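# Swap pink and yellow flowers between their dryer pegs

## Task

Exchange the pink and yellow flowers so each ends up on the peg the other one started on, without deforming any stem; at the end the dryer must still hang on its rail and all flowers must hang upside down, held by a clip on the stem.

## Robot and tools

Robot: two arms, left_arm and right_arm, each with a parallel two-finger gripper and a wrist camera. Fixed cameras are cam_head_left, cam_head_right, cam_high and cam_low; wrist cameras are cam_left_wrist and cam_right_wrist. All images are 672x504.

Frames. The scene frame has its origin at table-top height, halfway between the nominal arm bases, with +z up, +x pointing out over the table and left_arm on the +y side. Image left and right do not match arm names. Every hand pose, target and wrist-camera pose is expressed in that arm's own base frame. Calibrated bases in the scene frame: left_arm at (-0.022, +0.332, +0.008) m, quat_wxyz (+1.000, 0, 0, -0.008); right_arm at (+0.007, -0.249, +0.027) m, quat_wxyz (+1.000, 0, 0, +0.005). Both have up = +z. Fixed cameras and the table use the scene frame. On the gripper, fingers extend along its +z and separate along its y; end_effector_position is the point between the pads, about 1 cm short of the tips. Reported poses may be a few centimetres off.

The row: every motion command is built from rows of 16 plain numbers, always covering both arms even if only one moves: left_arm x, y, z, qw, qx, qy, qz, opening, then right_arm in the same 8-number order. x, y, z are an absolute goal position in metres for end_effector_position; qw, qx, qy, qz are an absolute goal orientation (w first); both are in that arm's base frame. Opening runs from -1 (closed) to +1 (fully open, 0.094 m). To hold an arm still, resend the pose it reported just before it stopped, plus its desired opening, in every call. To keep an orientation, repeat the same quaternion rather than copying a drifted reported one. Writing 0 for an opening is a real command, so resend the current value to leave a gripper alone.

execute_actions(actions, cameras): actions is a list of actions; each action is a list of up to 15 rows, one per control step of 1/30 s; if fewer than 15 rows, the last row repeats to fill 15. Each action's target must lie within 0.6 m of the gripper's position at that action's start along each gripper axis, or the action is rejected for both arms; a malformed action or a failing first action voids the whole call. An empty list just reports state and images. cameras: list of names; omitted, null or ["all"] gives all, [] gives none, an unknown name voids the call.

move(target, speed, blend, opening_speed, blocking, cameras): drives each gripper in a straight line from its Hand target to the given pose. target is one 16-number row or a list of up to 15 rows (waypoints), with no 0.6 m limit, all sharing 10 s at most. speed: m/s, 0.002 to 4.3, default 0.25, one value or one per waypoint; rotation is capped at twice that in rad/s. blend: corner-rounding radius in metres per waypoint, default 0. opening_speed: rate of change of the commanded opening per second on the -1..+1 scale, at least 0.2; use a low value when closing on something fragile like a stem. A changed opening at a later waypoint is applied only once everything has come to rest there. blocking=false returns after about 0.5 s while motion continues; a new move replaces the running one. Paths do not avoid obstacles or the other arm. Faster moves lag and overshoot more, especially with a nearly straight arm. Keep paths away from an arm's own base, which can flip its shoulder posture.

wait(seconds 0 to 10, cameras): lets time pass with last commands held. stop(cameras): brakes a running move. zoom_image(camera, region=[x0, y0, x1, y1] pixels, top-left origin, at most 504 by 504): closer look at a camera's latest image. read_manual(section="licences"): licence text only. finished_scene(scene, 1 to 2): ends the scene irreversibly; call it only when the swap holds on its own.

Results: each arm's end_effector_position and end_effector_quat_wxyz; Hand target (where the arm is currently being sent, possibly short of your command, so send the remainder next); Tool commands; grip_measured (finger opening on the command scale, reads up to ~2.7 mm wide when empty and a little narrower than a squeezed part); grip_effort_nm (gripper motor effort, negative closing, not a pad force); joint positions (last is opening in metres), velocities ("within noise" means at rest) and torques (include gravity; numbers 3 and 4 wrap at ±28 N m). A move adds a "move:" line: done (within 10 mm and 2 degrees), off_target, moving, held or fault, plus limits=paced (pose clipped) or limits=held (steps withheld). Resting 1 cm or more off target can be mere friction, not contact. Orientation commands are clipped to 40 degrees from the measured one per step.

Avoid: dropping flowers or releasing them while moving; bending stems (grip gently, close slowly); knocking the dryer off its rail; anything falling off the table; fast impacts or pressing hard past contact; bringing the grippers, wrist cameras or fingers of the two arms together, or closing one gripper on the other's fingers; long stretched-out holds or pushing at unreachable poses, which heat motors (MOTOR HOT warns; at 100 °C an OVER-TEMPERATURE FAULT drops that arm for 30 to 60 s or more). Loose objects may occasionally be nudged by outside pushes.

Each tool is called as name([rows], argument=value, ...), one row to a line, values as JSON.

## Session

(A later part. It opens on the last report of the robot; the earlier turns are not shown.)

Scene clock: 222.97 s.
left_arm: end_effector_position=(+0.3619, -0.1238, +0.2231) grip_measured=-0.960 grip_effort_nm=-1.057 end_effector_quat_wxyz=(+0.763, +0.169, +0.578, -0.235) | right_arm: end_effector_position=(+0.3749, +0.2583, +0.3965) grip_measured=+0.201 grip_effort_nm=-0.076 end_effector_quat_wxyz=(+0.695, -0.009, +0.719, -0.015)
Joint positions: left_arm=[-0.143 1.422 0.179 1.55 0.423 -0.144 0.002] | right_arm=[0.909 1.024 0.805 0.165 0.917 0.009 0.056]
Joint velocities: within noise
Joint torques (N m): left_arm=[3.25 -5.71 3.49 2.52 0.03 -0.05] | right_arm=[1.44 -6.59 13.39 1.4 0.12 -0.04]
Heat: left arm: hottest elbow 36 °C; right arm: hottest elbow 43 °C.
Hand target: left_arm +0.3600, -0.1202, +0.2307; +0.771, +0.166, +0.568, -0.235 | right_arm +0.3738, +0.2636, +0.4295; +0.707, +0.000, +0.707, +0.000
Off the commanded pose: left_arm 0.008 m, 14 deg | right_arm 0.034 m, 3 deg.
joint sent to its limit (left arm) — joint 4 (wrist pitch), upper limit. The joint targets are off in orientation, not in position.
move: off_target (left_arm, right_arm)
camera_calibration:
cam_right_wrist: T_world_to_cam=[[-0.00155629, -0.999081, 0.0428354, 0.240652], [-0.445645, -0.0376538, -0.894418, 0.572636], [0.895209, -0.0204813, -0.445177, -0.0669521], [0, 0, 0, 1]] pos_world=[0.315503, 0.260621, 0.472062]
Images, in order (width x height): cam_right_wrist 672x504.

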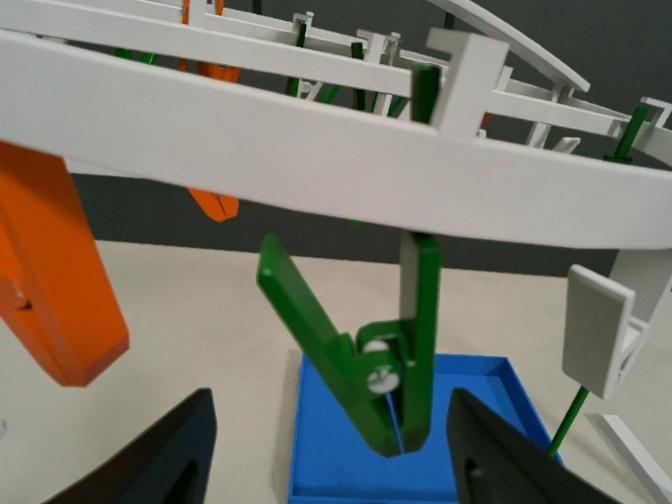

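wait(seconds=0.5, cameras=["cam_right_wrist"])

Scene clock: 227.03 s.
left_arm: end_effector_position=(+0.3619, -0.1238, +0.2231) grip_measured=-0.960 grip_effort_nm=-1.067 end_effector_quat_wxyz=(+0.763, +0.169, +0.578, -0.235) | right_arm: end_effector_position=(+0.3749, +0.2583, +0.3963) grip_measured=+0.201 grip_effort_nm=-0.076 end_effector_quat_wxyz=(+0.695, -0.009, +0.719, -0.015)
Joint positions: left_arm=[-0.143 1.422 0.179 1.55 0.423 -0.144 0.002] | right_arm=[0.909 1.024 0.805 0.163 0.917 0.009 0.056]
Joint velocities: within noise
Joint torques (N m): left_arm=[3.25 -5.71 3.51 2.52 0.03 -0.06] | right_arm=[1.26 -6.59 13.41 1.5 0.13 -0.04]
Heat: left arm: hottest elbow 36 °C; right arm: hottest elbow 43 °C.
Hand target: left_arm +0.3600, -0.1202, +0.2307; +0.771, +0.166, +0.568, -0.235 | right_arm +0.3738, +0.2636, +0.4295; +0.707, +0.000, +0.707, +0.000
Tool commands: left_gripper/opening=-0.97 right_gripper/opening=+0.2
Off the commanded pose: left_arm 0.008 m, 14 deg | right_arm 0.034 m, 3 deg.
wait: 0.50 s; at rest from the start
camera_calibration:
cam_right_wrist: T_world_to_cam=[[-0.00152372, -0.999042, 0.0437341, 0.240216], [-0.446269, -0.0384583, -0.894072, 0.572746], [0.894897, -0.0208795, -0.445783, -0.0666422], [0, 0, 0, 1]] pos_world=[0.315603, 0.260621, 0.471863]
Images, in order (width x height): cam_right_wrist 672x504.

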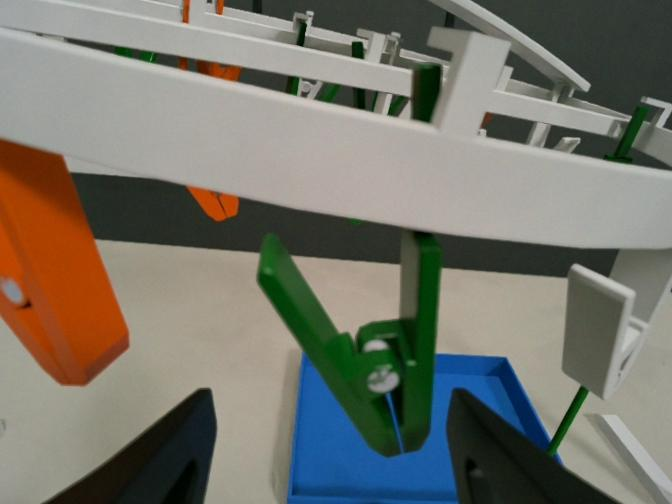

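move(target=[0.36,-0.12,0.23,0.8259,0.1504,0.4769,-0.2604,-0.97,0.39,0.251,0.438,0.7071,0,0.7071,0,0.3], speed=0.05, cameras=["cam_right_wrist"])

Scene clock: 231.30 s.
left_arm: end_effector_position=(+0.3619, -0.1238, +0.2231) grip_measured=-0.960 grip_effort_nm=-1.062 end_effector_quat_wxyz=(+0.763, +0.169, +0.578, -0.235) | right_arm: end_effector_position=(+0.3841, +0.2514, +0.4017) grip_measured=+0.299 grip_effort_nm=0.071 end_effector_quat_wxyz=(+0.694, -0.015, +0.720, -0.010)
Joint positions: left_arm=[-0.143 1.422 0.179 1.55 0.423 -0.144 0.002] | right_arm=[0.869 1.015 0.816 0.141 0.86 0.009 0.061]
Joint velocities: within noise
Joint torques (N m): left_arm=[3.25 -5.71 3.52 2.51 0.03 -0.05] | right_arm=[-0.26 -6.65 13.75 1.5 -0.03 -0.06]
Heat: left arm: hottest elbow 36 °C; right arm: hottest elbow 43 °C.
Hand target: left_arm +0.3600, -0.1202, +0.2307; +0.771, +0.166, +0.568, -0.235 | right_arm +0.3882, +0.2497, +0.4374; +0.707, +0.000, +0.707, +0.000
Off the commanded pose: left_arm 0.008 m, 14 deg | right_arm 0.037 m, 3 deg.
joint sent to its limit (left arm) — joint 4 (wrist pitch), upper limit. The joint targets are off in orientation, not in position.
move: off_target (left_arm, right_arm)
camera_calibration:
cam_right_wrist: T_world_to_cam=[[0.0145513, -0.998946, 0.043525, 0.226953], [-0.449087, -0.0454214, -0.892333, 0.58354], [0.89337, -0.00656187, -0.449274, -0.0740618], [0, 0, 0, 1]] pos_world=[0.324922, 0.252733, 0.47756]
Images, in order (width x height): cam_right_wrist 672x504.

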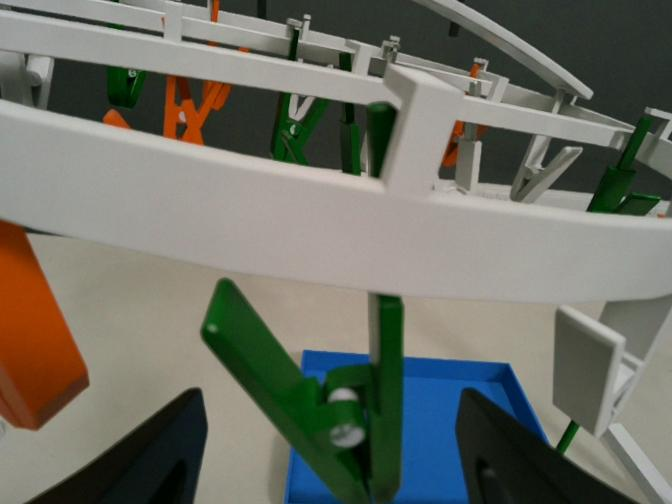

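move(target=[0.36,-0.12,0.23,0.8259,0.1504,0.4769,-0.2604,-0.97,0.413,0.254,0.439,0.7071,0,0.7071,0,0.3], speed=0.05, cameras=["cam_right_wrist"])

Scene clock: 235.67 s.
left_arm: end_effector_position=(+0.3619, -0.1238, +0.2231) grip_measured=-0.960 grip_effort_nm=-1.067 end_effector_quat_wxyz=(+0.763, +0.169, +0.578, -0.235) | right_arm: end_effector_position=(+0.4029, +0.2505, +0.4075) grip_measured=+0.299 grip_effort_nm=0.071 end_effector_quat_wxyz=(+0.694, -0.014, +0.720, -0.008)
Joint positions: left_arm=[-0.143 1.422 0.179 1.55 0.423 -0.144 0.002] | right_arm=[0.824 1.047 0.851 0.14 0.816 0.009 0.061]
Joint velocities: within noise
Joint torques (N m): left_arm=[3.25 -5.71 3.51 2.54 0.03 -0.05] | right_arm=[-0.15 -5.42 13.83 2.13 -0.03 -0.05]
Heat: left arm: hottest elbow 36 °C; right arm: hottest elbow 43 °C.
Hand target: left_arm +0.3600, -0.1202, +0.2307; +0.771, +0.166, +0.568, -0.235 | right_arm +0.4111, +0.2527, +0.4383; +0.707, +0.000, +0.707, +0.000
Off the commanded pose: left_arm 0.008 m, 14 deg | right_arm 0.033 m, 3 deg.
joint sent to its limit (left arm) — joint 4 (wrist pitch), upper limit. The joint targets are off in orientation, not in position.
move: off_target (left_arm, right_arm)
camera_calibration:
cam_right_wrist: T_world_to_cam=[[0.0144955, -0.9991, 0.0398551, 0.227058], [-0.449233, -0.0421173, -0.892422, 0.596406], [0.893297, -0.00496817, -0.449439, -0.0886469], [0, 0, 0, 1]] pos_world=[0.343822, 0.251532, 0.483355]
Images, in order (width x height): cam_right_wrist 672x504.

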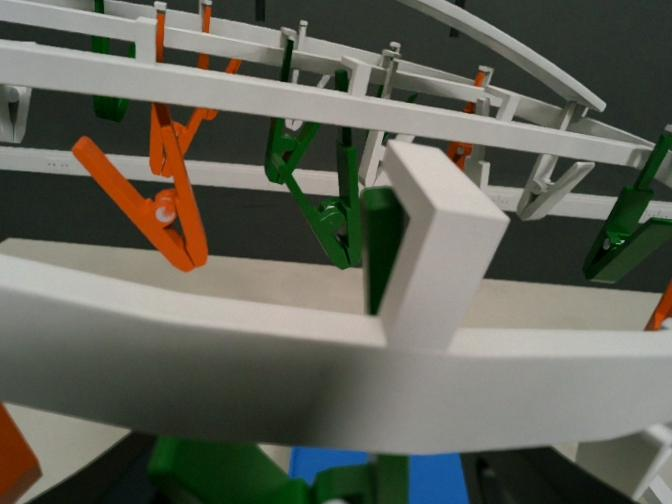

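move(target=[0.36,-0.12,0.23,0.8259,0.1504,0.4769,-0.2604,-0.97,0.413,0.266,0.437,0.7071,0,0.7071,0,0.5], speed=0.05, cameras=["cam_right_wrist"])

Scene clock: 243.03 s.
left_arm: end_effector_position=(+0.3619, -0.1238, +0.2231) grip_measured=-0.960 grip_effort_nm=-1.067 end_effector_quat_wxyz=(+0.763, +0.169, +0.578, -0.235) | right_arm: end_effector_position=(+0.4078, +0.2544, +0.4050) grip_measured=+0.499 grip_effort_nm=0.071 end_effector_quat_wxyz=(+0.692, -0.010, +0.722, -0.016)
Joint positions: left_arm=[-0.143 1.422 0.179 1.55 0.423 -0.144 0.002] | right_arm=[0.827 1.072 0.865 0.144 0.835 0.009 0.07]
Joint velocities: within noise
Joint torques (N m): left_arm=[3.25 -5.66 3.51 2.52 0.03 -0.05] | right_arm=[1.2 -5.83 13.83 2.47 0.14 -0.04]
Heat: left arm: hottest elbow 36 °C; right arm: hottest elbow 46 °C.
Hand target: left_arm +0.3600, -0.1202, +0.2307; +0.771, +0.166, +0.568, -0.235 | right_arm +0.4111, +0.2646, +0.4365; +0.707, +0.000, +0.707, +0.000
Off the commanded pose: left_arm 0.008 m, 14 deg | right_arm 0.034 m, 3 deg.
joint sent to its limit (left arm) — joint 4 (wrist pitch), upper limit. The joint targets are off in orientation, not in position.
move: off_target (left_arm, right_arm)
camera_calibration:
cam_right_wrist: T_world_to_cam=[[-0.000956978, -0.998936, 0.046114, 0.234799], [-0.453756, -0.0406597, -0.890198, 0.597092], [0.891125, -0.0217764, -0.453234, -0.0874678], [0, 0, 0, 1]] pos_world=[0.349104, 0.256922, 0.481059]
Images, in order (width x height): cam_right_wrist 672x504.

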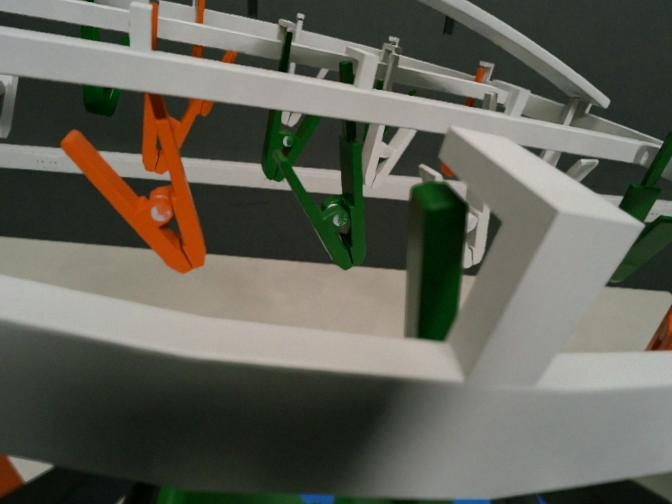

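zoom_image(camera="cam_right_wrist", region=[0, 400, 672, 504])

zoom_image(camera="cam_left_wrist", region=[260, 0, 560, 140])

Region (0, 400, 672, 504) is 672x104 pixels. A region can be at most 504 by 504 pixels.

This scene's latest camera images include none from cam_left_wrist. They are from: cam_right_wrist. cam_left_wrist's image comes with the result of a call that names it in "cameras".

zoom_image(camera="cam_right_wrist", region=[80, 380, 560, 504])

Scaled by 1.050 from the camera's 672x504 image, which has a finer 960x720 frame.

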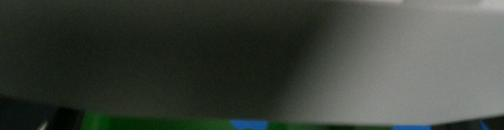

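move(target=[0.36,-0.12,0.23,0.8259,0.1504,0.4769,-0.2604,-0.97,0.413,0.266,0.437,0.7071,0,0.7071,0,-0.2], opening_speed=0.3, cameras=["cam_right_wrist","cam_left_wrist"])

zoom_image(camera="cam_left_wrist", region=[260, 0, 560, 140])

Scene clock: 253.83 s.
left_arm: end_effector_position=(+0.3619, -0.1238, +0.2231) grip_measured=-0.960 grip_effort_nm=-1.062 end_effector_quat_wxyz=(+0.763, +0.169, +0.578, -0.235) | right_arm: end_effector_position=(+0.4079, +0.2544, +0.4050) grip_measured=-0.198 grip_effort_nm=-0.081 end_effector_quat_wxyz=(+0.692, -0.010, +0.722, -0.016)
Joint positions: left_arm=[-0.143 1.422 0.179 1.55 0.423 -0.144 0.002] | right_arm=[0.827 1.072 0.865 0.146 0.835 0.009 0.038]
Joint velocities: within noise
Joint torques (N m): left_arm=[3.25 -5.66 3.51 2.51 0.03 -0.06] | right_arm=[1.32 -6.01 13.78 2.37 0.1 -0.03]
Heat: left arm: hottest elbow 36 °C; right arm: hottest elbow 48 °C.
Hand target: left_arm +0.3600, -0.1202, +0.2307; +0.771, +0.166, +0.568, -0.235 | right_arm +0.4112, +0.2645, +0.4364; +0.707, +0.000, +0.707, +0.000
Off the commanded pose: left_arm 0.008 m, 14 deg | right_arm 0.034 m, 3 deg.
joint sent to its limit (left arm) — joint 4 (wrist pitch), upper limit. The joint targets are off in orientation, not in position.
move: off_target (left_arm, right_arm)
camera_calibration:
cam_left_wrist: T_world_to_cam=[[-0.547439, -0.836843, 0.00205236, 0.0939494], [-0.130437, 0.0829054, -0.987984, 0.316549], [0.826618, -0.541129, -0.154541, -0.241238], [0, 0, 0, 1]] pos_world=[0.292133, -0.0781636, 0.275271]
cam_right_wrist: T_world_to_cam=[[-0.00170204, -0.998959, 0.0455839, 0.235219], [-0.453242, -0.0398623, -0.890496, 0.596847], [0.891386, -0.0221762, -0.452702, -0.0877137], [0, 0, 0, 1]] pos_world=[0.349103, 0.256821, 0.481059]
Images, in order (width x height): cam_left_wrist 672x504, cam_right_wrist 672x504.

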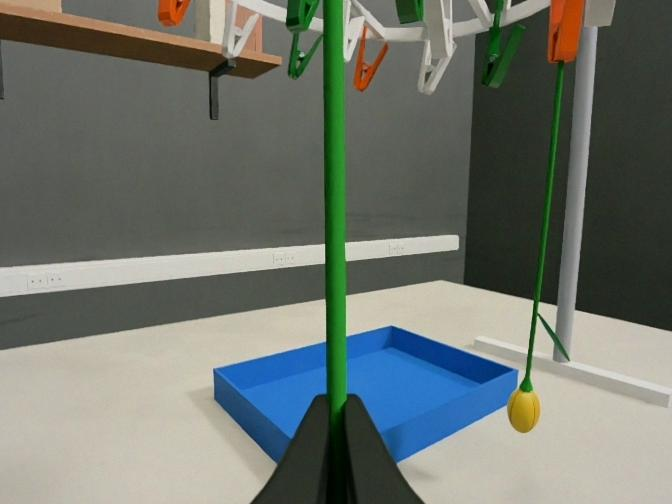

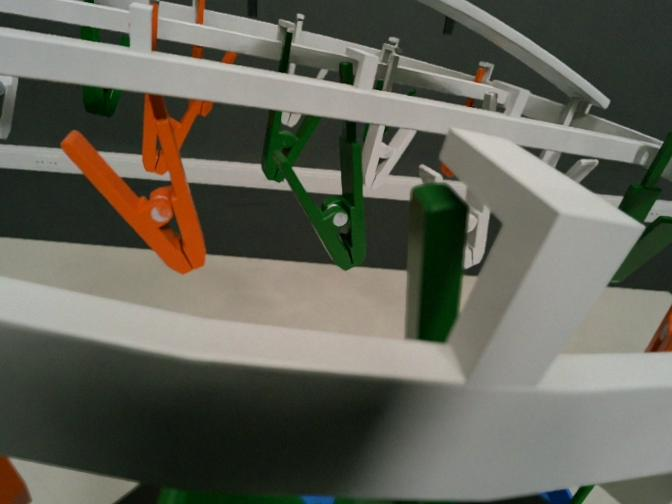

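Scaled by 1.680 from the camera's 672x504 image, which has a finer 960x720 frame.

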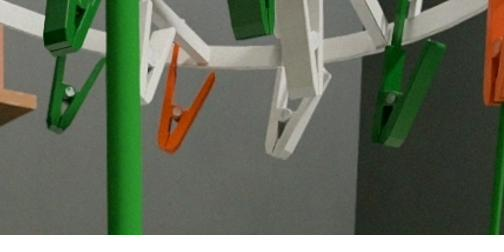

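move(target=[0.36,-0.12,0.23,0.8259,0.1504,0.4769,-0.2604,-0.97,0.413,0.266,0.437,0.7071,0,0.7071,0,-0.65], opening_speed=0.3, cameras=["cam_right_wrist","cam_left_wrist"])

Scene clock: 264.97 s.
left_arm: end_effector_position=(+0.3619, -0.1238, +0.2231) grip_measured=-0.960 grip_effort_nm=-1.067 end_effector_quat_wxyz=(+0.763, +0.169, +0.578, -0.235) | right_arm: end_effector_position=(+0.4079, +0.2546, +0.4048) grip_measured=-0.603 grip_effort_nm=-0.999 end_effector_quat_wxyz=(+0.692, -0.010, +0.722, -0.016)
Joint positions: left_arm=[-0.143 1.422 0.179 1.55 0.423 -0.144 0.002] | right_arm=[0.827 1.073 0.865 0.146 0.835 0.009 0.019]
Joint velocities: within noise
Joint torques (N m): left_arm=[3.25 -5.71 3.49 2.52 0.03 -0.06] | right_arm=[1.44 -5.95 13.79 2.47 0.1 -0.03]
Heat: left arm: hottest elbow 35 °C; right arm: hottest elbow 50 °C.
Hand target: left_arm +0.3600, -0.1202, +0.2307; +0.771, +0.166, +0.568, -0.235 | right_arm +0.4112, +0.2647, +0.4363; +0.707, +0.000, +0.707, +0.000
Off the commanded pose: left_arm 0.008 m, 14 deg | right_arm 0.035 m, 3 deg.
joint sent to its limit (left arm) — joint 4 (wrist pitch), upper limit. The joint targets are off in orientation, not in position.
move: off_target (left_arm, right_arm)
camera_calibration:
cam_left_wrist: T_world_to_cam=[[-0.547439, -0.836843, 0.00205236, 0.0939494], [-0.130437, 0.0829054, -0.987984, 0.316549], [0.826618, -0.541129, -0.154541, -0.241238], [0, 0, 0, 1]] pos_world=[0.292133, -0.0781636, 0.275271]
cam_right_wrist: T_world_to_cam=[[-0.00132793, -0.998948, 0.0458452, 0.235165], [-0.453518, -0.0402578, -0.890337, 0.596888], [0.891246, -0.0219739, -0.452988, -0.0876206], [0, 0, 0, 1]] pos_world=[0.349103, 0.257021, 0.480959]
Images, in order (width x height): cam_left_wrist 672x504, cam_right_wrist 672x504.

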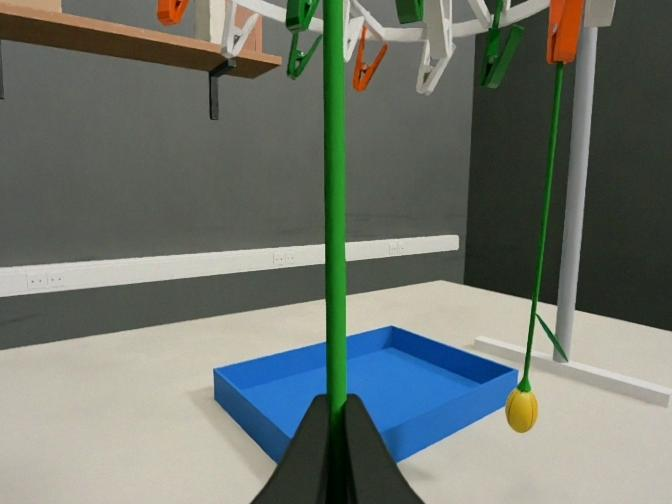

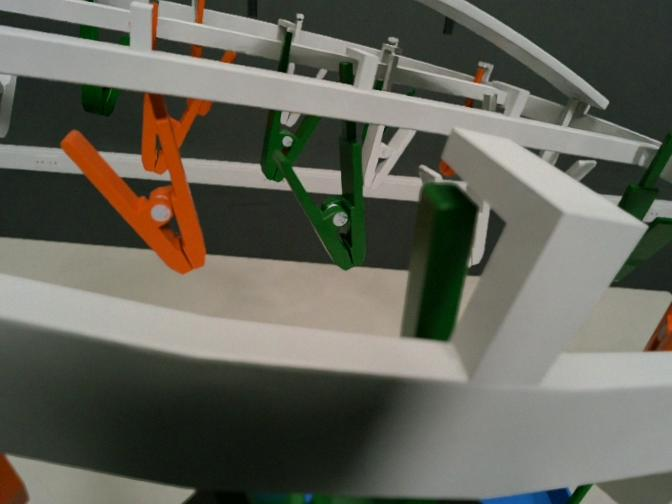

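wait(seconds=0)

zoom_image(camera="cam_right_wrist", region=[170, 384, 530, 504])

zoom_image(camera="cam_left_wrist", region=[140, 0, 672, 130])

Scene clock: 269.63 s.
left_arm: end_effector_position=(+0.3619, -0.1238, +0.2231) grip_measured=-0.960 grip_effort_nm=-1.067 end_effector_quat_wxyz=(+0.763, +0.169, +0.578, -0.235) | right_arm: end_effector_position=(+0.4079, +0.2546, +0.4048) grip_measured=-0.607 grip_effort_nm=-1.033 end_effector_quat_wxyz=(+0.692, -0.010, +0.722, -0.016)
Joint positions: left_arm=[-0.143 1.422 0.179 1.55 0.423 -0.144 0.002] | right_arm=[0.827 1.073 0.865 0.146 0.835 0.009 0.018]
Joint velocities: within noise
Joint torques (N m): left_arm=[3.31 -5.66 3.51 2.52 0.03 -0.05] | right_arm=[1.26 -5.89 13.81 2.44 0.1 -0.05]
Heat: left arm: hottest elbow 35 °C; right arm: hottest elbow 50 °C.
Hand target: left_arm +0.3600, -0.1202, +0.2307; +0.771, +0.166, +0.568, -0.235 | right_arm +0.4112, +0.2647, +0.4363; +0.707, +0.000, +0.707, +0.000
Tool commands: left_gripper/opening=-0.97 right_gripper/opening=-0.65
Off the commanded pose: left_arm 0.008 m, 14 deg | right_arm 0.035 m, 3 deg.
camera_calibration:
cam_left_wrist: T_world_to_cam=[[-0.547439, -0.836843, 0.00205236, 0.0939494], [-0.130437, 0.0829054, -0.987984, 0.316549], [0.826618, -0.541129, -0.154541, -0.241238], [0, 0, 0, 1]] pos_world=[0.292133, -0.0781636, 0.275271]
cam_right_wrist: T_world_to_cam=[[-0.00132793, -0.998948, 0.0458452, 0.235165], [-0.453518, -0.0402578, -0.890337, 0.596888], [0.891246, -0.0219739, -0.452988, -0.0876206], [0, 0, 0, 1]] pos_world=[0.349103, 0.257021, 0.480959]

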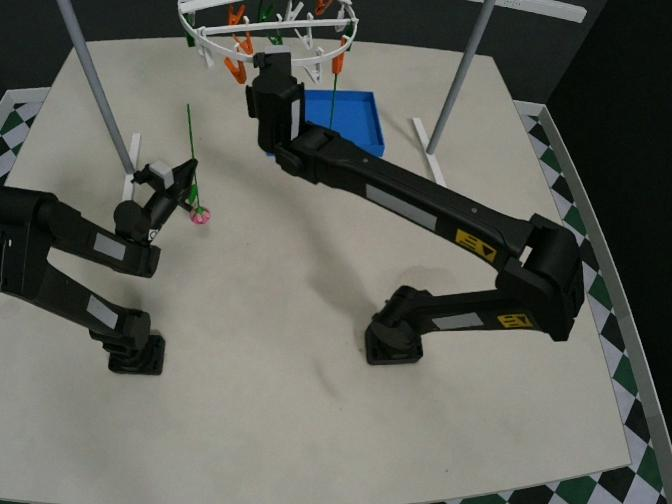

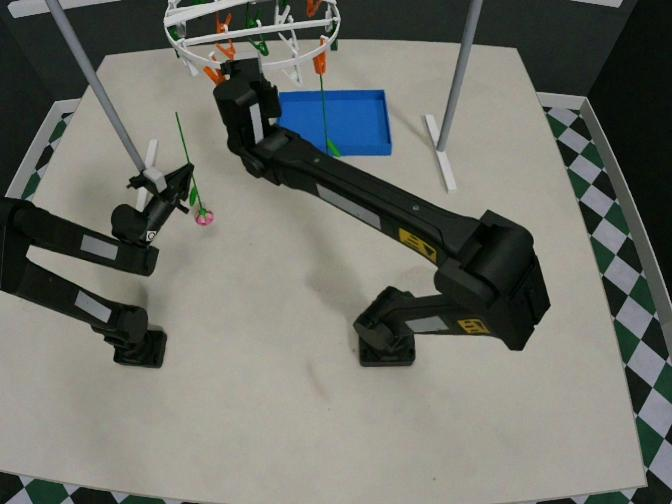

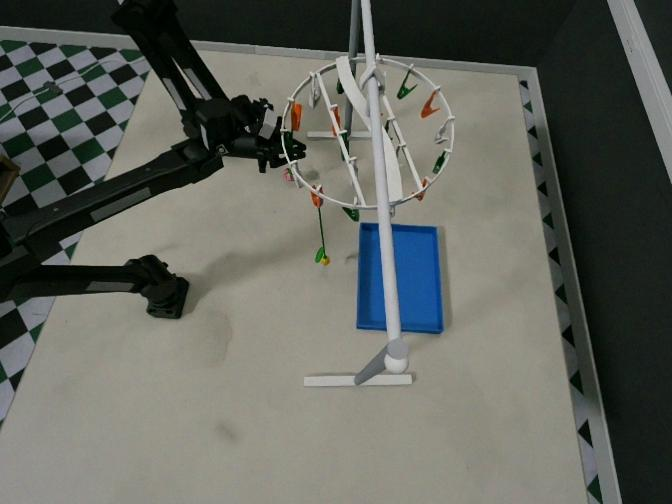

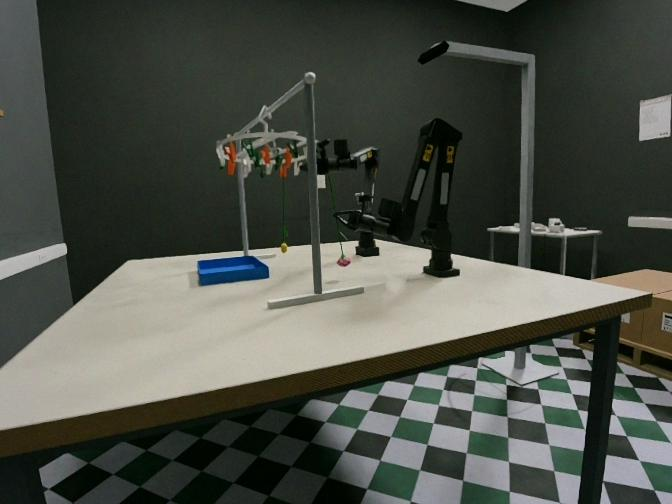

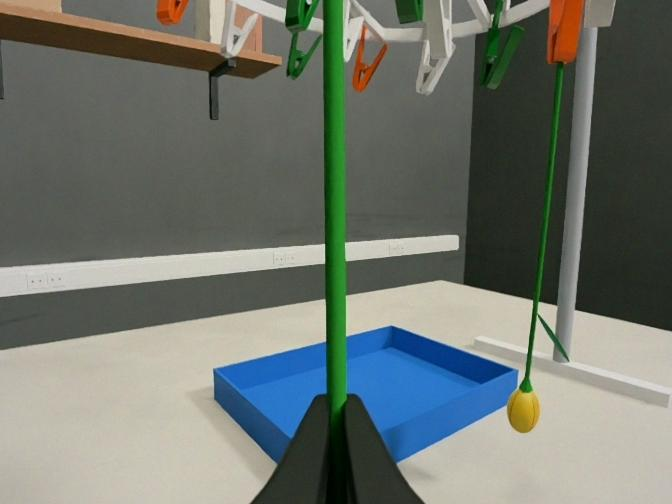

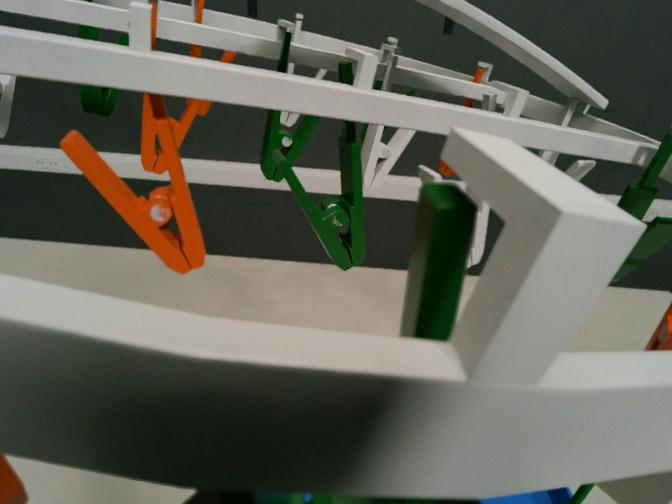

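Scaled by 1.400 from the camera's 672x504 image, which has a finer 960x720 frame.

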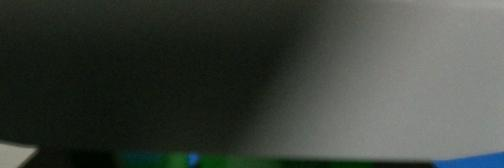

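Region (140, 0, 672, 130) is 532x130 pixels. A region can be at most 504 by 504 pixels.

zoom_image(camera="cam_left_wrist", region=[150, 0, 650, 130])

zoom_image(camera="cam_low", region=[205, 110, 405, 210])

zoom_image(camera="cam_head_right", region=[160, 0, 360, 110])

zoom_image(camera="cam_high", region=[230, 50, 380, 230])

Scaled by 1.008 from the camera's 672x504 image, which has a finer 960x720 frame.

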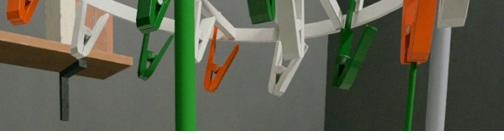

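Scaled by 2.520 from the camera's 672x504 image, which has a finer 960x720 frame.

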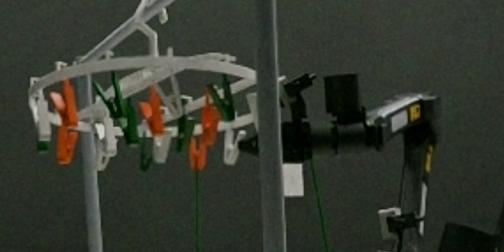

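Scaled by 2.520 from the camera's 672x504 image, which has a finer 960x720 frame.

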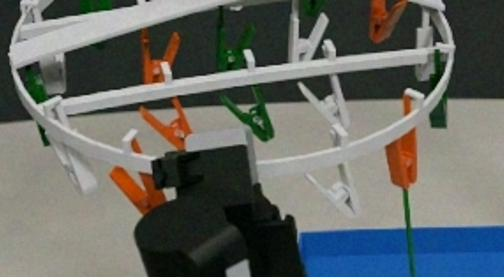

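Scaled by 2.800 from the camera's 672x504 image, which has a finer 960x720 frame.

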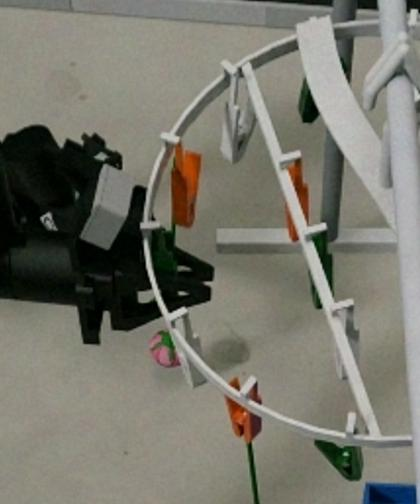

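zoom_image(camera="cam_high", region=[262, 120, 322, 185])

zoom_image(camera="cam_left_wrist", region=[370, 0, 560, 110])

Scaled by 7.754 from the camera's 672x504 image, which has a finer 960x720 frame.

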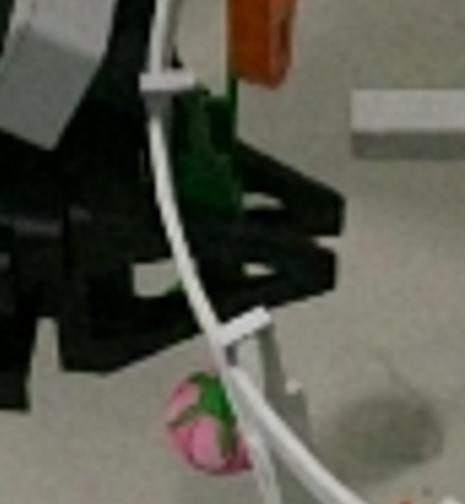

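Scaled by 2.653 from the camera's 672x504 image, which has a finer 960x720 frame.

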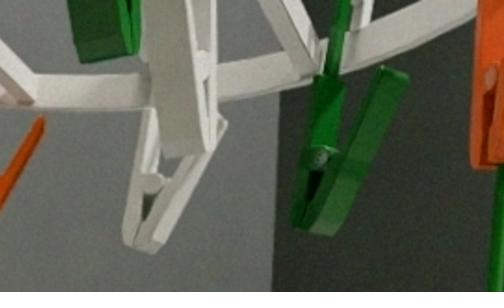

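move(target=[0.38,-0.26,0.225,0.8259,0.1504,0.4769,-0.2604,-0.97,0.413,0.266,0.437,0.7071,0,0.7071,0,-0.75], opening_speed=0.3, cameras=["cam_left_wrist","cam_high"])

zoom_image(camera="cam_left_wrist", region=[180, 0, 480, 200])

Scene clock: 288.70 s.
left_arm: end_effector_position=(+0.3743, -0.2525, +0.2175) grip_measured=-0.960 grip_effort_nm=-1.067 end_effector_quat_wxyz=(+0.767, +0.173, +0.568, -0.244) | right_arm: end_effector_position=(+0.4079, +0.2546, +0.4048) grip_measured=-0.607 grip_effort_nm=-1.033 end_effector_quat_wxyz=(+0.692, -0.010, +0.722, -0.016)
Joint positions: left_arm=[-0.586 1.588 0.337 1.55 0.017 -0.018 0.002] | right_arm=[0.827 1.073 0.865 0.146 0.835 0.009 0.018]
Joint velocities: within noise
Joint torques (N m): left_arm=[2.02 -6.01 5.75 2.59 -0.06 0.19] | right_arm=[1.2 -5.95 13.78 2.44 0.1 -0.05]
Heat: left arm: hottest elbow 35 °C; right arm: hottest elbow 53 °C.
Hand target: left_arm +0.3798, -0.2598, +0.2258; +0.776, +0.174, +0.555, -0.245 | right_arm +0.4112, +0.2647, +0.4363; +0.707, +0.000, +0.707, +0.000
Off the commanded pose: left_arm 0.012 m, 13 deg | right_arm 0.035 m, 3 deg.
joint sent to its limit (left arm) — joint 4 (wrist pitch), upper limit. The joint targets are off in orientation, not in position.
move: off_target (left_arm, right_arm)
camera_calibration:
cam_left_wrist: T_world_to_cam=[[-0.563348, -0.826219, 0.000723483, 0.0019726], [-0.112237, 0.0756596, -0.990797, 0.31536], [0.818561, -0.558245, -0.135355, -0.327454], [0, 0, 0, 1]] pos_world=[0.304547, -0.20503, 0.268134]
Images, in order (width x height): cam_high 672x504, cam_left_wrist 672x504.

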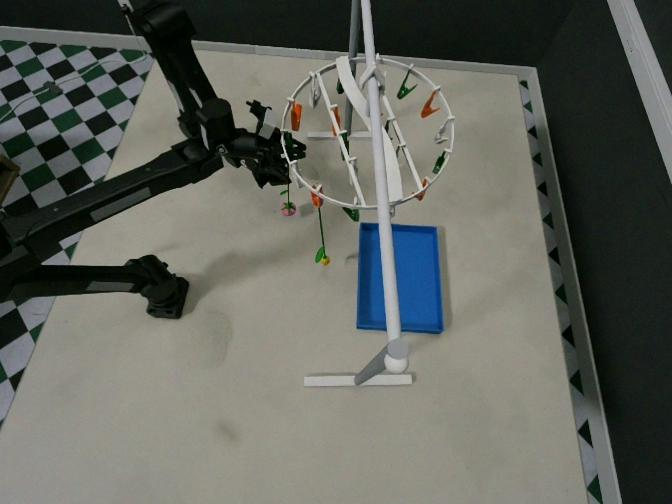

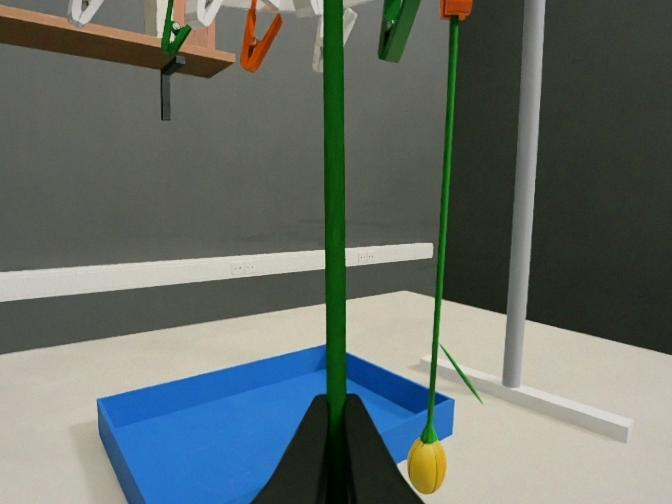

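Scaled by 1.680 from the camera's 672x504 image, which has a finer 960x720 frame.

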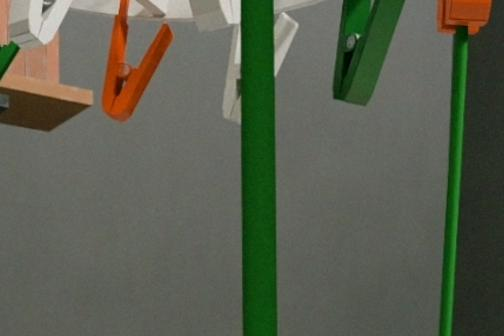

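move(target=[0.36,0.0,0.19,0.7682,0.2309,0.4436,-0.3998,-0.97,0.413,0.266,0.437,0.7071,0,0.7071,0,-0.75], cameras=["cam_left_wrist"], speed=0.4)

zoom_image(camera="cam_left_wrist", region=[270, 0, 670, 200])

Scene clock: 305.43 s.
left_arm: end_effector_position=(+0.3528, -0.0068, +0.1864) grip_measured=-0.960 grip_effort_nm=-1.067 end_effector_quat_wxyz=(+0.666, +0.254, +0.627, -0.314) | right_arm: end_effector_position=(+0.4079, +0.2546, +0.4048) grip_measured=-0.607 grip_effort_nm=-1.033 end_effector_quat_wxyz=(+0.692, -0.010, +0.722, -0.016)
Joint positions: left_arm=[0.468 1.526 0.279 1.55 1.282 -0.346 0.002] | right_arm=[0.827 1.073 0.865 0.146 0.835 0.009 0.018]
Joint velocities: within noise
Joint torques (N m): left_arm=[3.19 -4.78 5.04 2.13 -0.06 -0.06] | right_arm=[1.26 -5.83 13.81 2.47 0.11 -0.04]
Heat: left arm: hottest elbow 37 °C; right arm: hottest elbow 54 °C.
Hand target: left_arm +0.3599, -0.0002, +0.1903; +0.672, +0.257, +0.623, -0.308 | right_arm +0.4112, +0.2646, +0.4363; +0.707, +0.000, +0.707, +0.000
Off the commanded pose: left_arm 0.011 m, 26 deg | right_arm 0.035 m, 3 deg.
joint sent to its limit (left arm) — joint 4 (wrist pitch), upper limit. The joint targets are off in orientation, not in position.
move: off_target (left_arm, right_arm)
camera_calibration:
cam_left_wrist: T_world_to_cam=[[-0.733665, -0.678245, 0.0414632, 0.246396], [-0.26097, 0.224903, -0.938783, 0.307309], [0.6274, -0.699573, -0.342005, -0.0719363], [0, 0, 0, 1]] pos_world=[0.306103, 0.0476776, 0.253677]
Images, in order (width x height): cam_left_wrist 672x504.

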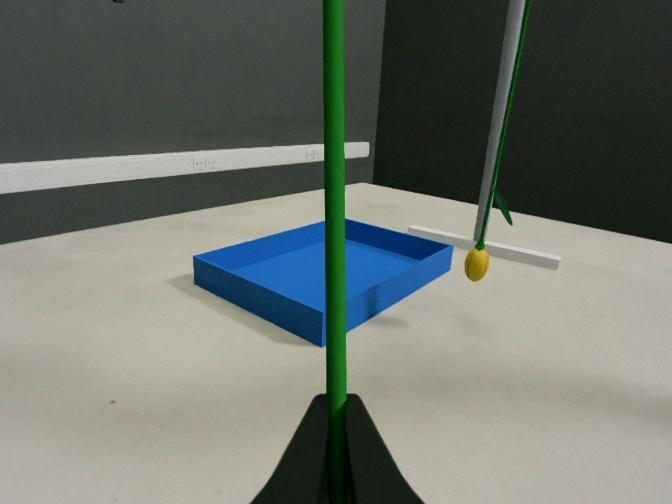

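Scaled by 1.260 from the camera's 672x504 image, which has a finer 960x720 frame.

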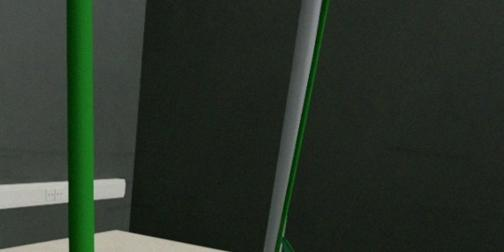

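move(target=[0.43,-0.15,0.23,0.6124,0.3536,0.3536,-0.6123,-0.97,0.413,0.266,0.437,0.7071,0,0.7071,0,-0.75], cameras=["cam_left_wrist"], speed=0.35)

zoom_image(camera="cam_left_wrist", region=[170, 0, 520, 200])

Scene clock: 313.83 s.
left_arm: end_effector_position=(+0.4204, -0.1478, +0.2245) grip_measured=-0.960 grip_effort_nm=-1.067 end_effector_quat_wxyz=(+0.565, +0.381, +0.547, -0.486) | right_arm: end_effector_position=(+0.4079, +0.2546, +0.4048) grip_measured=-0.607 grip_effort_nm=-1.028 end_effector_quat_wxyz=(+0.692, -0.010, +0.722, -0.016)
Joint positions: left_arm=[0.048 1.66 0.609 1.55 1.339 -0.59 0.002] | right_arm=[0.827 1.073 0.865 0.146 0.835 0.009 0.018]
Joint velocities: within noise
Joint torques (N m): left_arm=[2.08 -8 6.95 1.92 -0.22 -0.06] | right_arm=[1.44 -5.89 13.76 2.47 0.11 -0.05]
Heat: left arm: hottest elbow 37 °C; right arm: hottest elbow 55 °C.
Hand target: left_arm +0.4296, -0.1503, +0.2302; +0.570, +0.390, +0.538, -0.484 | right_arm +0.4112, +0.2646, +0.4363; +0.707, +0.000, +0.707, +0.000
Off the commanded pose: left_arm 0.011 m, 27 deg | right_arm 0.035 m, 3 deg.
joint sent to its limit (left arm) — joint 4 (wrist pitch), upper limit. The joint targets are off in orientation, not in position.
move: off_target (left_arm, right_arm)
camera_calibration:
cam_left_wrist: T_world_to_cam=[[-0.965721, -0.244223, 0.0879684, 0.350079], [-0.158945, 0.288404, -0.944224, 0.360125], [0.205231, -0.925839, -0.317336, -0.0613547], [0, 0, 0, 1]] pos_world=[0.40791, -0.0751691, 0.289773]
Images, in order (width x height): cam_left_wrist 672x504.

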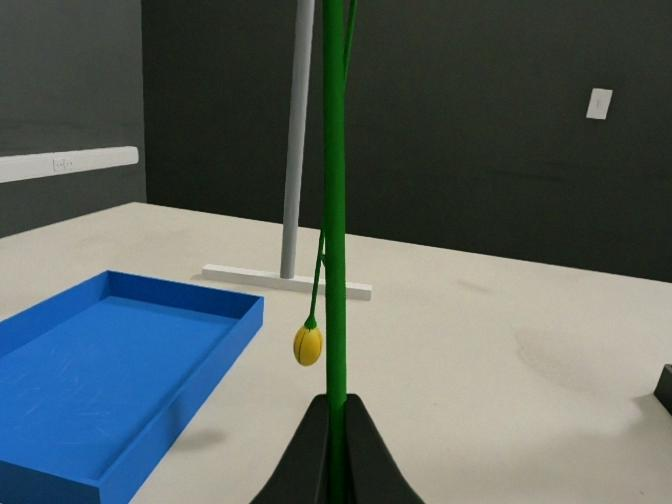

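Scaled by 1.440 from the camera's 672x504 image, which has a finer 960x720 frame.

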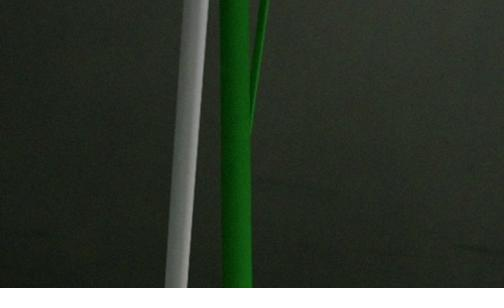

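move([
  [0.39,-0.18,0.22,0.8259,0.1504,0.4769,-0.2604,-0.97,0.413,0.266,0.437,0.7071,0,0.7071,0,-0.75],
  [0.415,-0.285,0.225,0.8259,0.1504,0.4769,-0.2604,-0.97,0.413,0.266,0.437,0.7071,0,0.7071,0,-0.75],
], cameras=["cam_left_wrist","cam_head_left"], speed=0.35)

zoom_image(camera="cam_left_wrist", region=[180, 0, 480, 200])

Scene clock: 320.00 s.
left_arm: end_effector_position=(+0.4082, -0.2792, +0.2178) grip_measured=-0.960 grip_effort_nm=-1.062 end_effector_quat_wxyz=(+0.773, +0.172, +0.558, -0.248) | right_arm: end_effector_position=(+0.4079, +0.2546, +0.4048) grip_measured=-0.607 grip_effort_nm=-1.038 end_effector_quat_wxyz=(+0.692, -0.010, +0.722, -0.016)
Joint positions: left_arm=[-0.594 1.684 0.458 1.55 0.014 -0.017 0.002] | right_arm=[0.827 1.073 0.865 0.146 0.835 0.009 0.018]
Joint velocities: within noise
Joint torques (N m): left_arm=[2.37 -7.41 5.96 2.56 -0.06 0.17] | right_arm=[1.32 -5.77 13.76 2.43 0.1 -0.04]
Heat: left arm: hottest elbow 37 °C; right arm: hottest elbow 55 °C.
Hand target: left_arm +0.4147, -0.2849, +0.2255; +0.783, +0.171, +0.545, -0.247 | right_arm +0.4112, +0.2646, +0.4363; +0.707, +0.000, +0.707, +0.000
Off the commanded pose: left_arm 0.011 m, 11 deg | right_arm 0.035 m, 3 deg.
joint sent to its limit (left arm) — joint 4 (wrist pitch), upper limit. The joint targets are off in orientation, not in position.
move: off_target (left_arm, right_arm)
camera_calibration:
cam_left_wrist: T_world_to_cam=[[-0.56755, -0.823339, 0.000132005, 0.00163782], [-0.0906293, 0.062314, -0.993933, 0.309551], [0.818335, -0.564119, -0.109985, -0.377201], [0, 0, 0, 1]] pos_world=[0.337661, -0.230727, 0.266187]
Images, in order (width x height): cam_head_left 672x504, cam_left_wrist 672x504.

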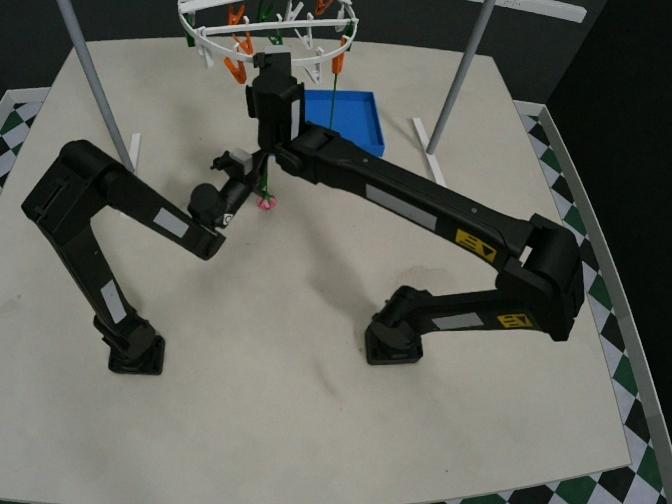

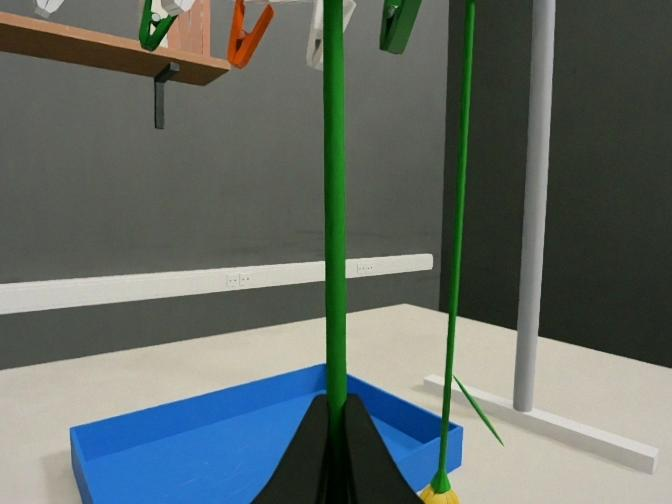

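Scaled by 1.680 from the camera's 672x504 image, which has a finer 960x720 frame.

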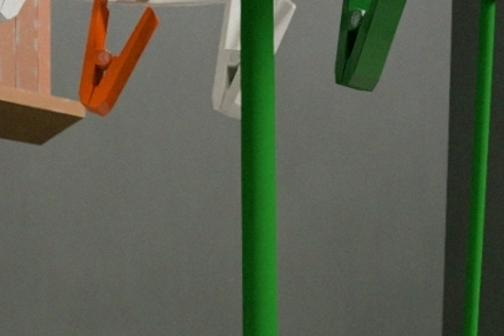

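move(target=[0.42,-0.313,0.236,0.8259,0.1504,0.4769,-0.2604,-0.97,0.413,0.266,0.437,0.7071,0,0.7071,0,-0.75], cameras=["cam_left_wrist","cam_high","cam_right_wrist"], speed=0.1)

zoom_image(camera="cam_left_wrist", region=[180, 0, 480, 200])

zoom_image(camera="cam_high", region=[262, 120, 322, 185])

zoom_image(camera="cam_right_wrist", region=[170, 300, 530, 504])

Scene clock: 327.60 s.
left_arm: end_effector_position=(+0.4157, -0.3039, +0.2287) grip_measured=-0.960 grip_effort_nm=-1.062 end_effector_quat_wxyz=(+0.784, +0.167, +0.543, -0.249) | right_arm: end_effector_position=(+0.4079, +0.2546, +0.4048) grip_measured=-0.607 grip_effort_nm=-1.038 end_effector_quat_wxyz=(+0.692, -0.010, +0.722, -0.016)
Joint positions: left_arm=[-0.642 1.711 0.523 1.55 -0.034 0.004 0.002] | right_arm=[0.827 1.073 0.865 0.146 0.835 0.009 0.018]
Joint velocities: within noise
Joint torques (N m): left_arm=[1.85 -8.06 6.28 2.52 -0.02 0.18] | right_arm=[1.44 -5.77 13.76 2.47 0.11 -0.04]
Heat: left arm: hottest elbow 37 °C; right arm: hottest elbow 56 °C.
Hand target: left_arm +0.4198, -0.3128, +0.2366; +0.793, +0.167, +0.529, -0.251 | right_arm +0.4112, +0.2646, +0.4363; +0.707, +0.000, +0.707, +0.000
Off the commanded pose: left_arm 0.012 m, 9 deg | right_arm 0.035 m, 3 deg.
joint sent to its limit (left arm) — joint 4 (wrist pitch), upper limit. The joint targets are off in orientation, not in position.
move: off_target (left_arm, right_arm)
camera_calibration:
cam_left_wrist: T_world_to_cam=[[-0.563464, -0.826137, -0.00226802, -0.0163546], [-0.0582876, 0.042493, -0.997395, 0.303942], [0.824082, -0.561864, -0.0720968, -0.406368], [0, 0, 0, 1]] pos_world=[0.343381, -0.25475, 0.273815]
cam_right_wrist: T_world_to_cam=[[-0.00132793, -0.998948, 0.0458452, 0.235165], [-0.453518, -0.0402578, -0.890337, 0.596888], [0.891246, -0.0219739, -0.452988, -0.0876206], [0, 0, 0, 1]] pos_world=[0.349103, 0.257021, 0.480959]
Images, in order (width x height): cam_high 672x504, cam_left_wrist 672x504, cam_right_wrist 672x504.

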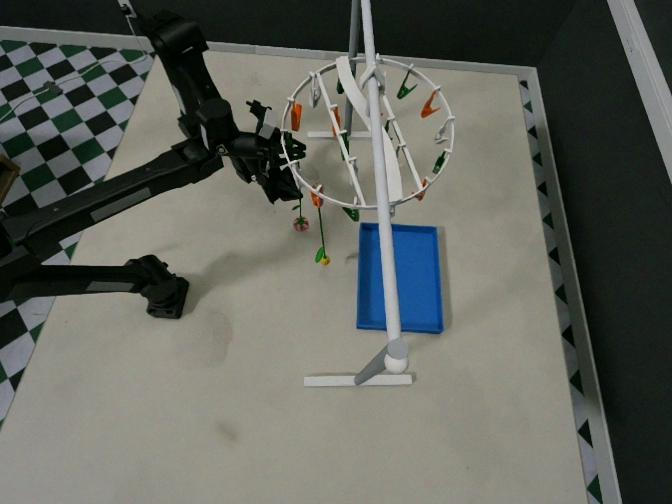

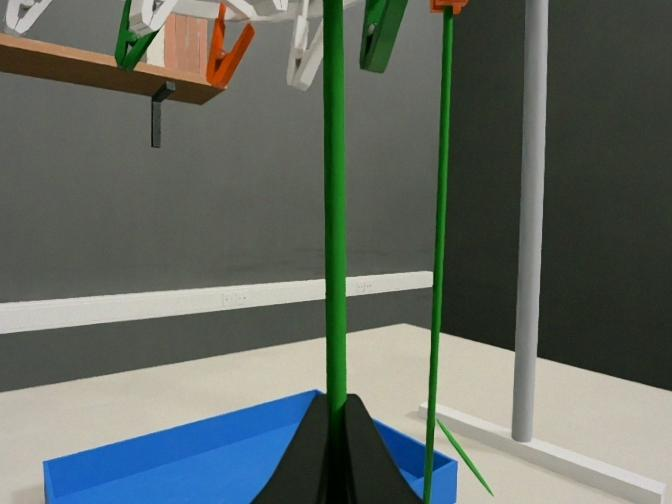

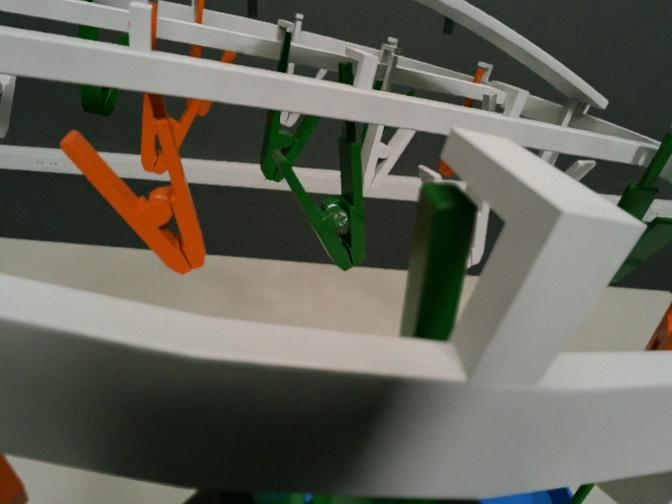

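Scaled by 1.680 from the camera's 672x504 image, which has a finer 960x720 frame.

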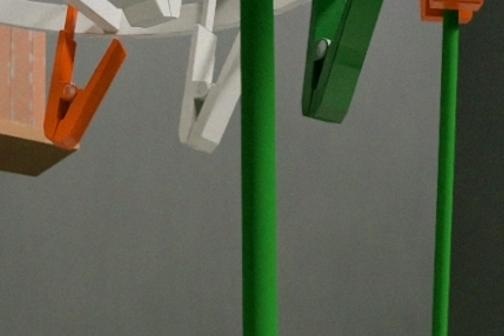

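Scaled by 7.754 from the camera's 672x504 image, which has a finer 960x720 frame.

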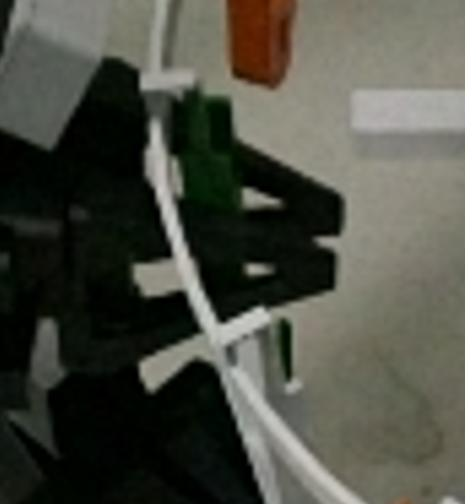

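Scaled by 1.400 from the camera's 672x504 image, which has a finer 960x720 frame.

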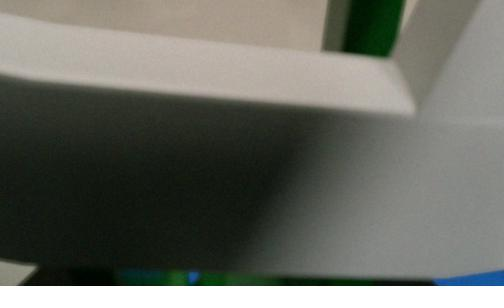

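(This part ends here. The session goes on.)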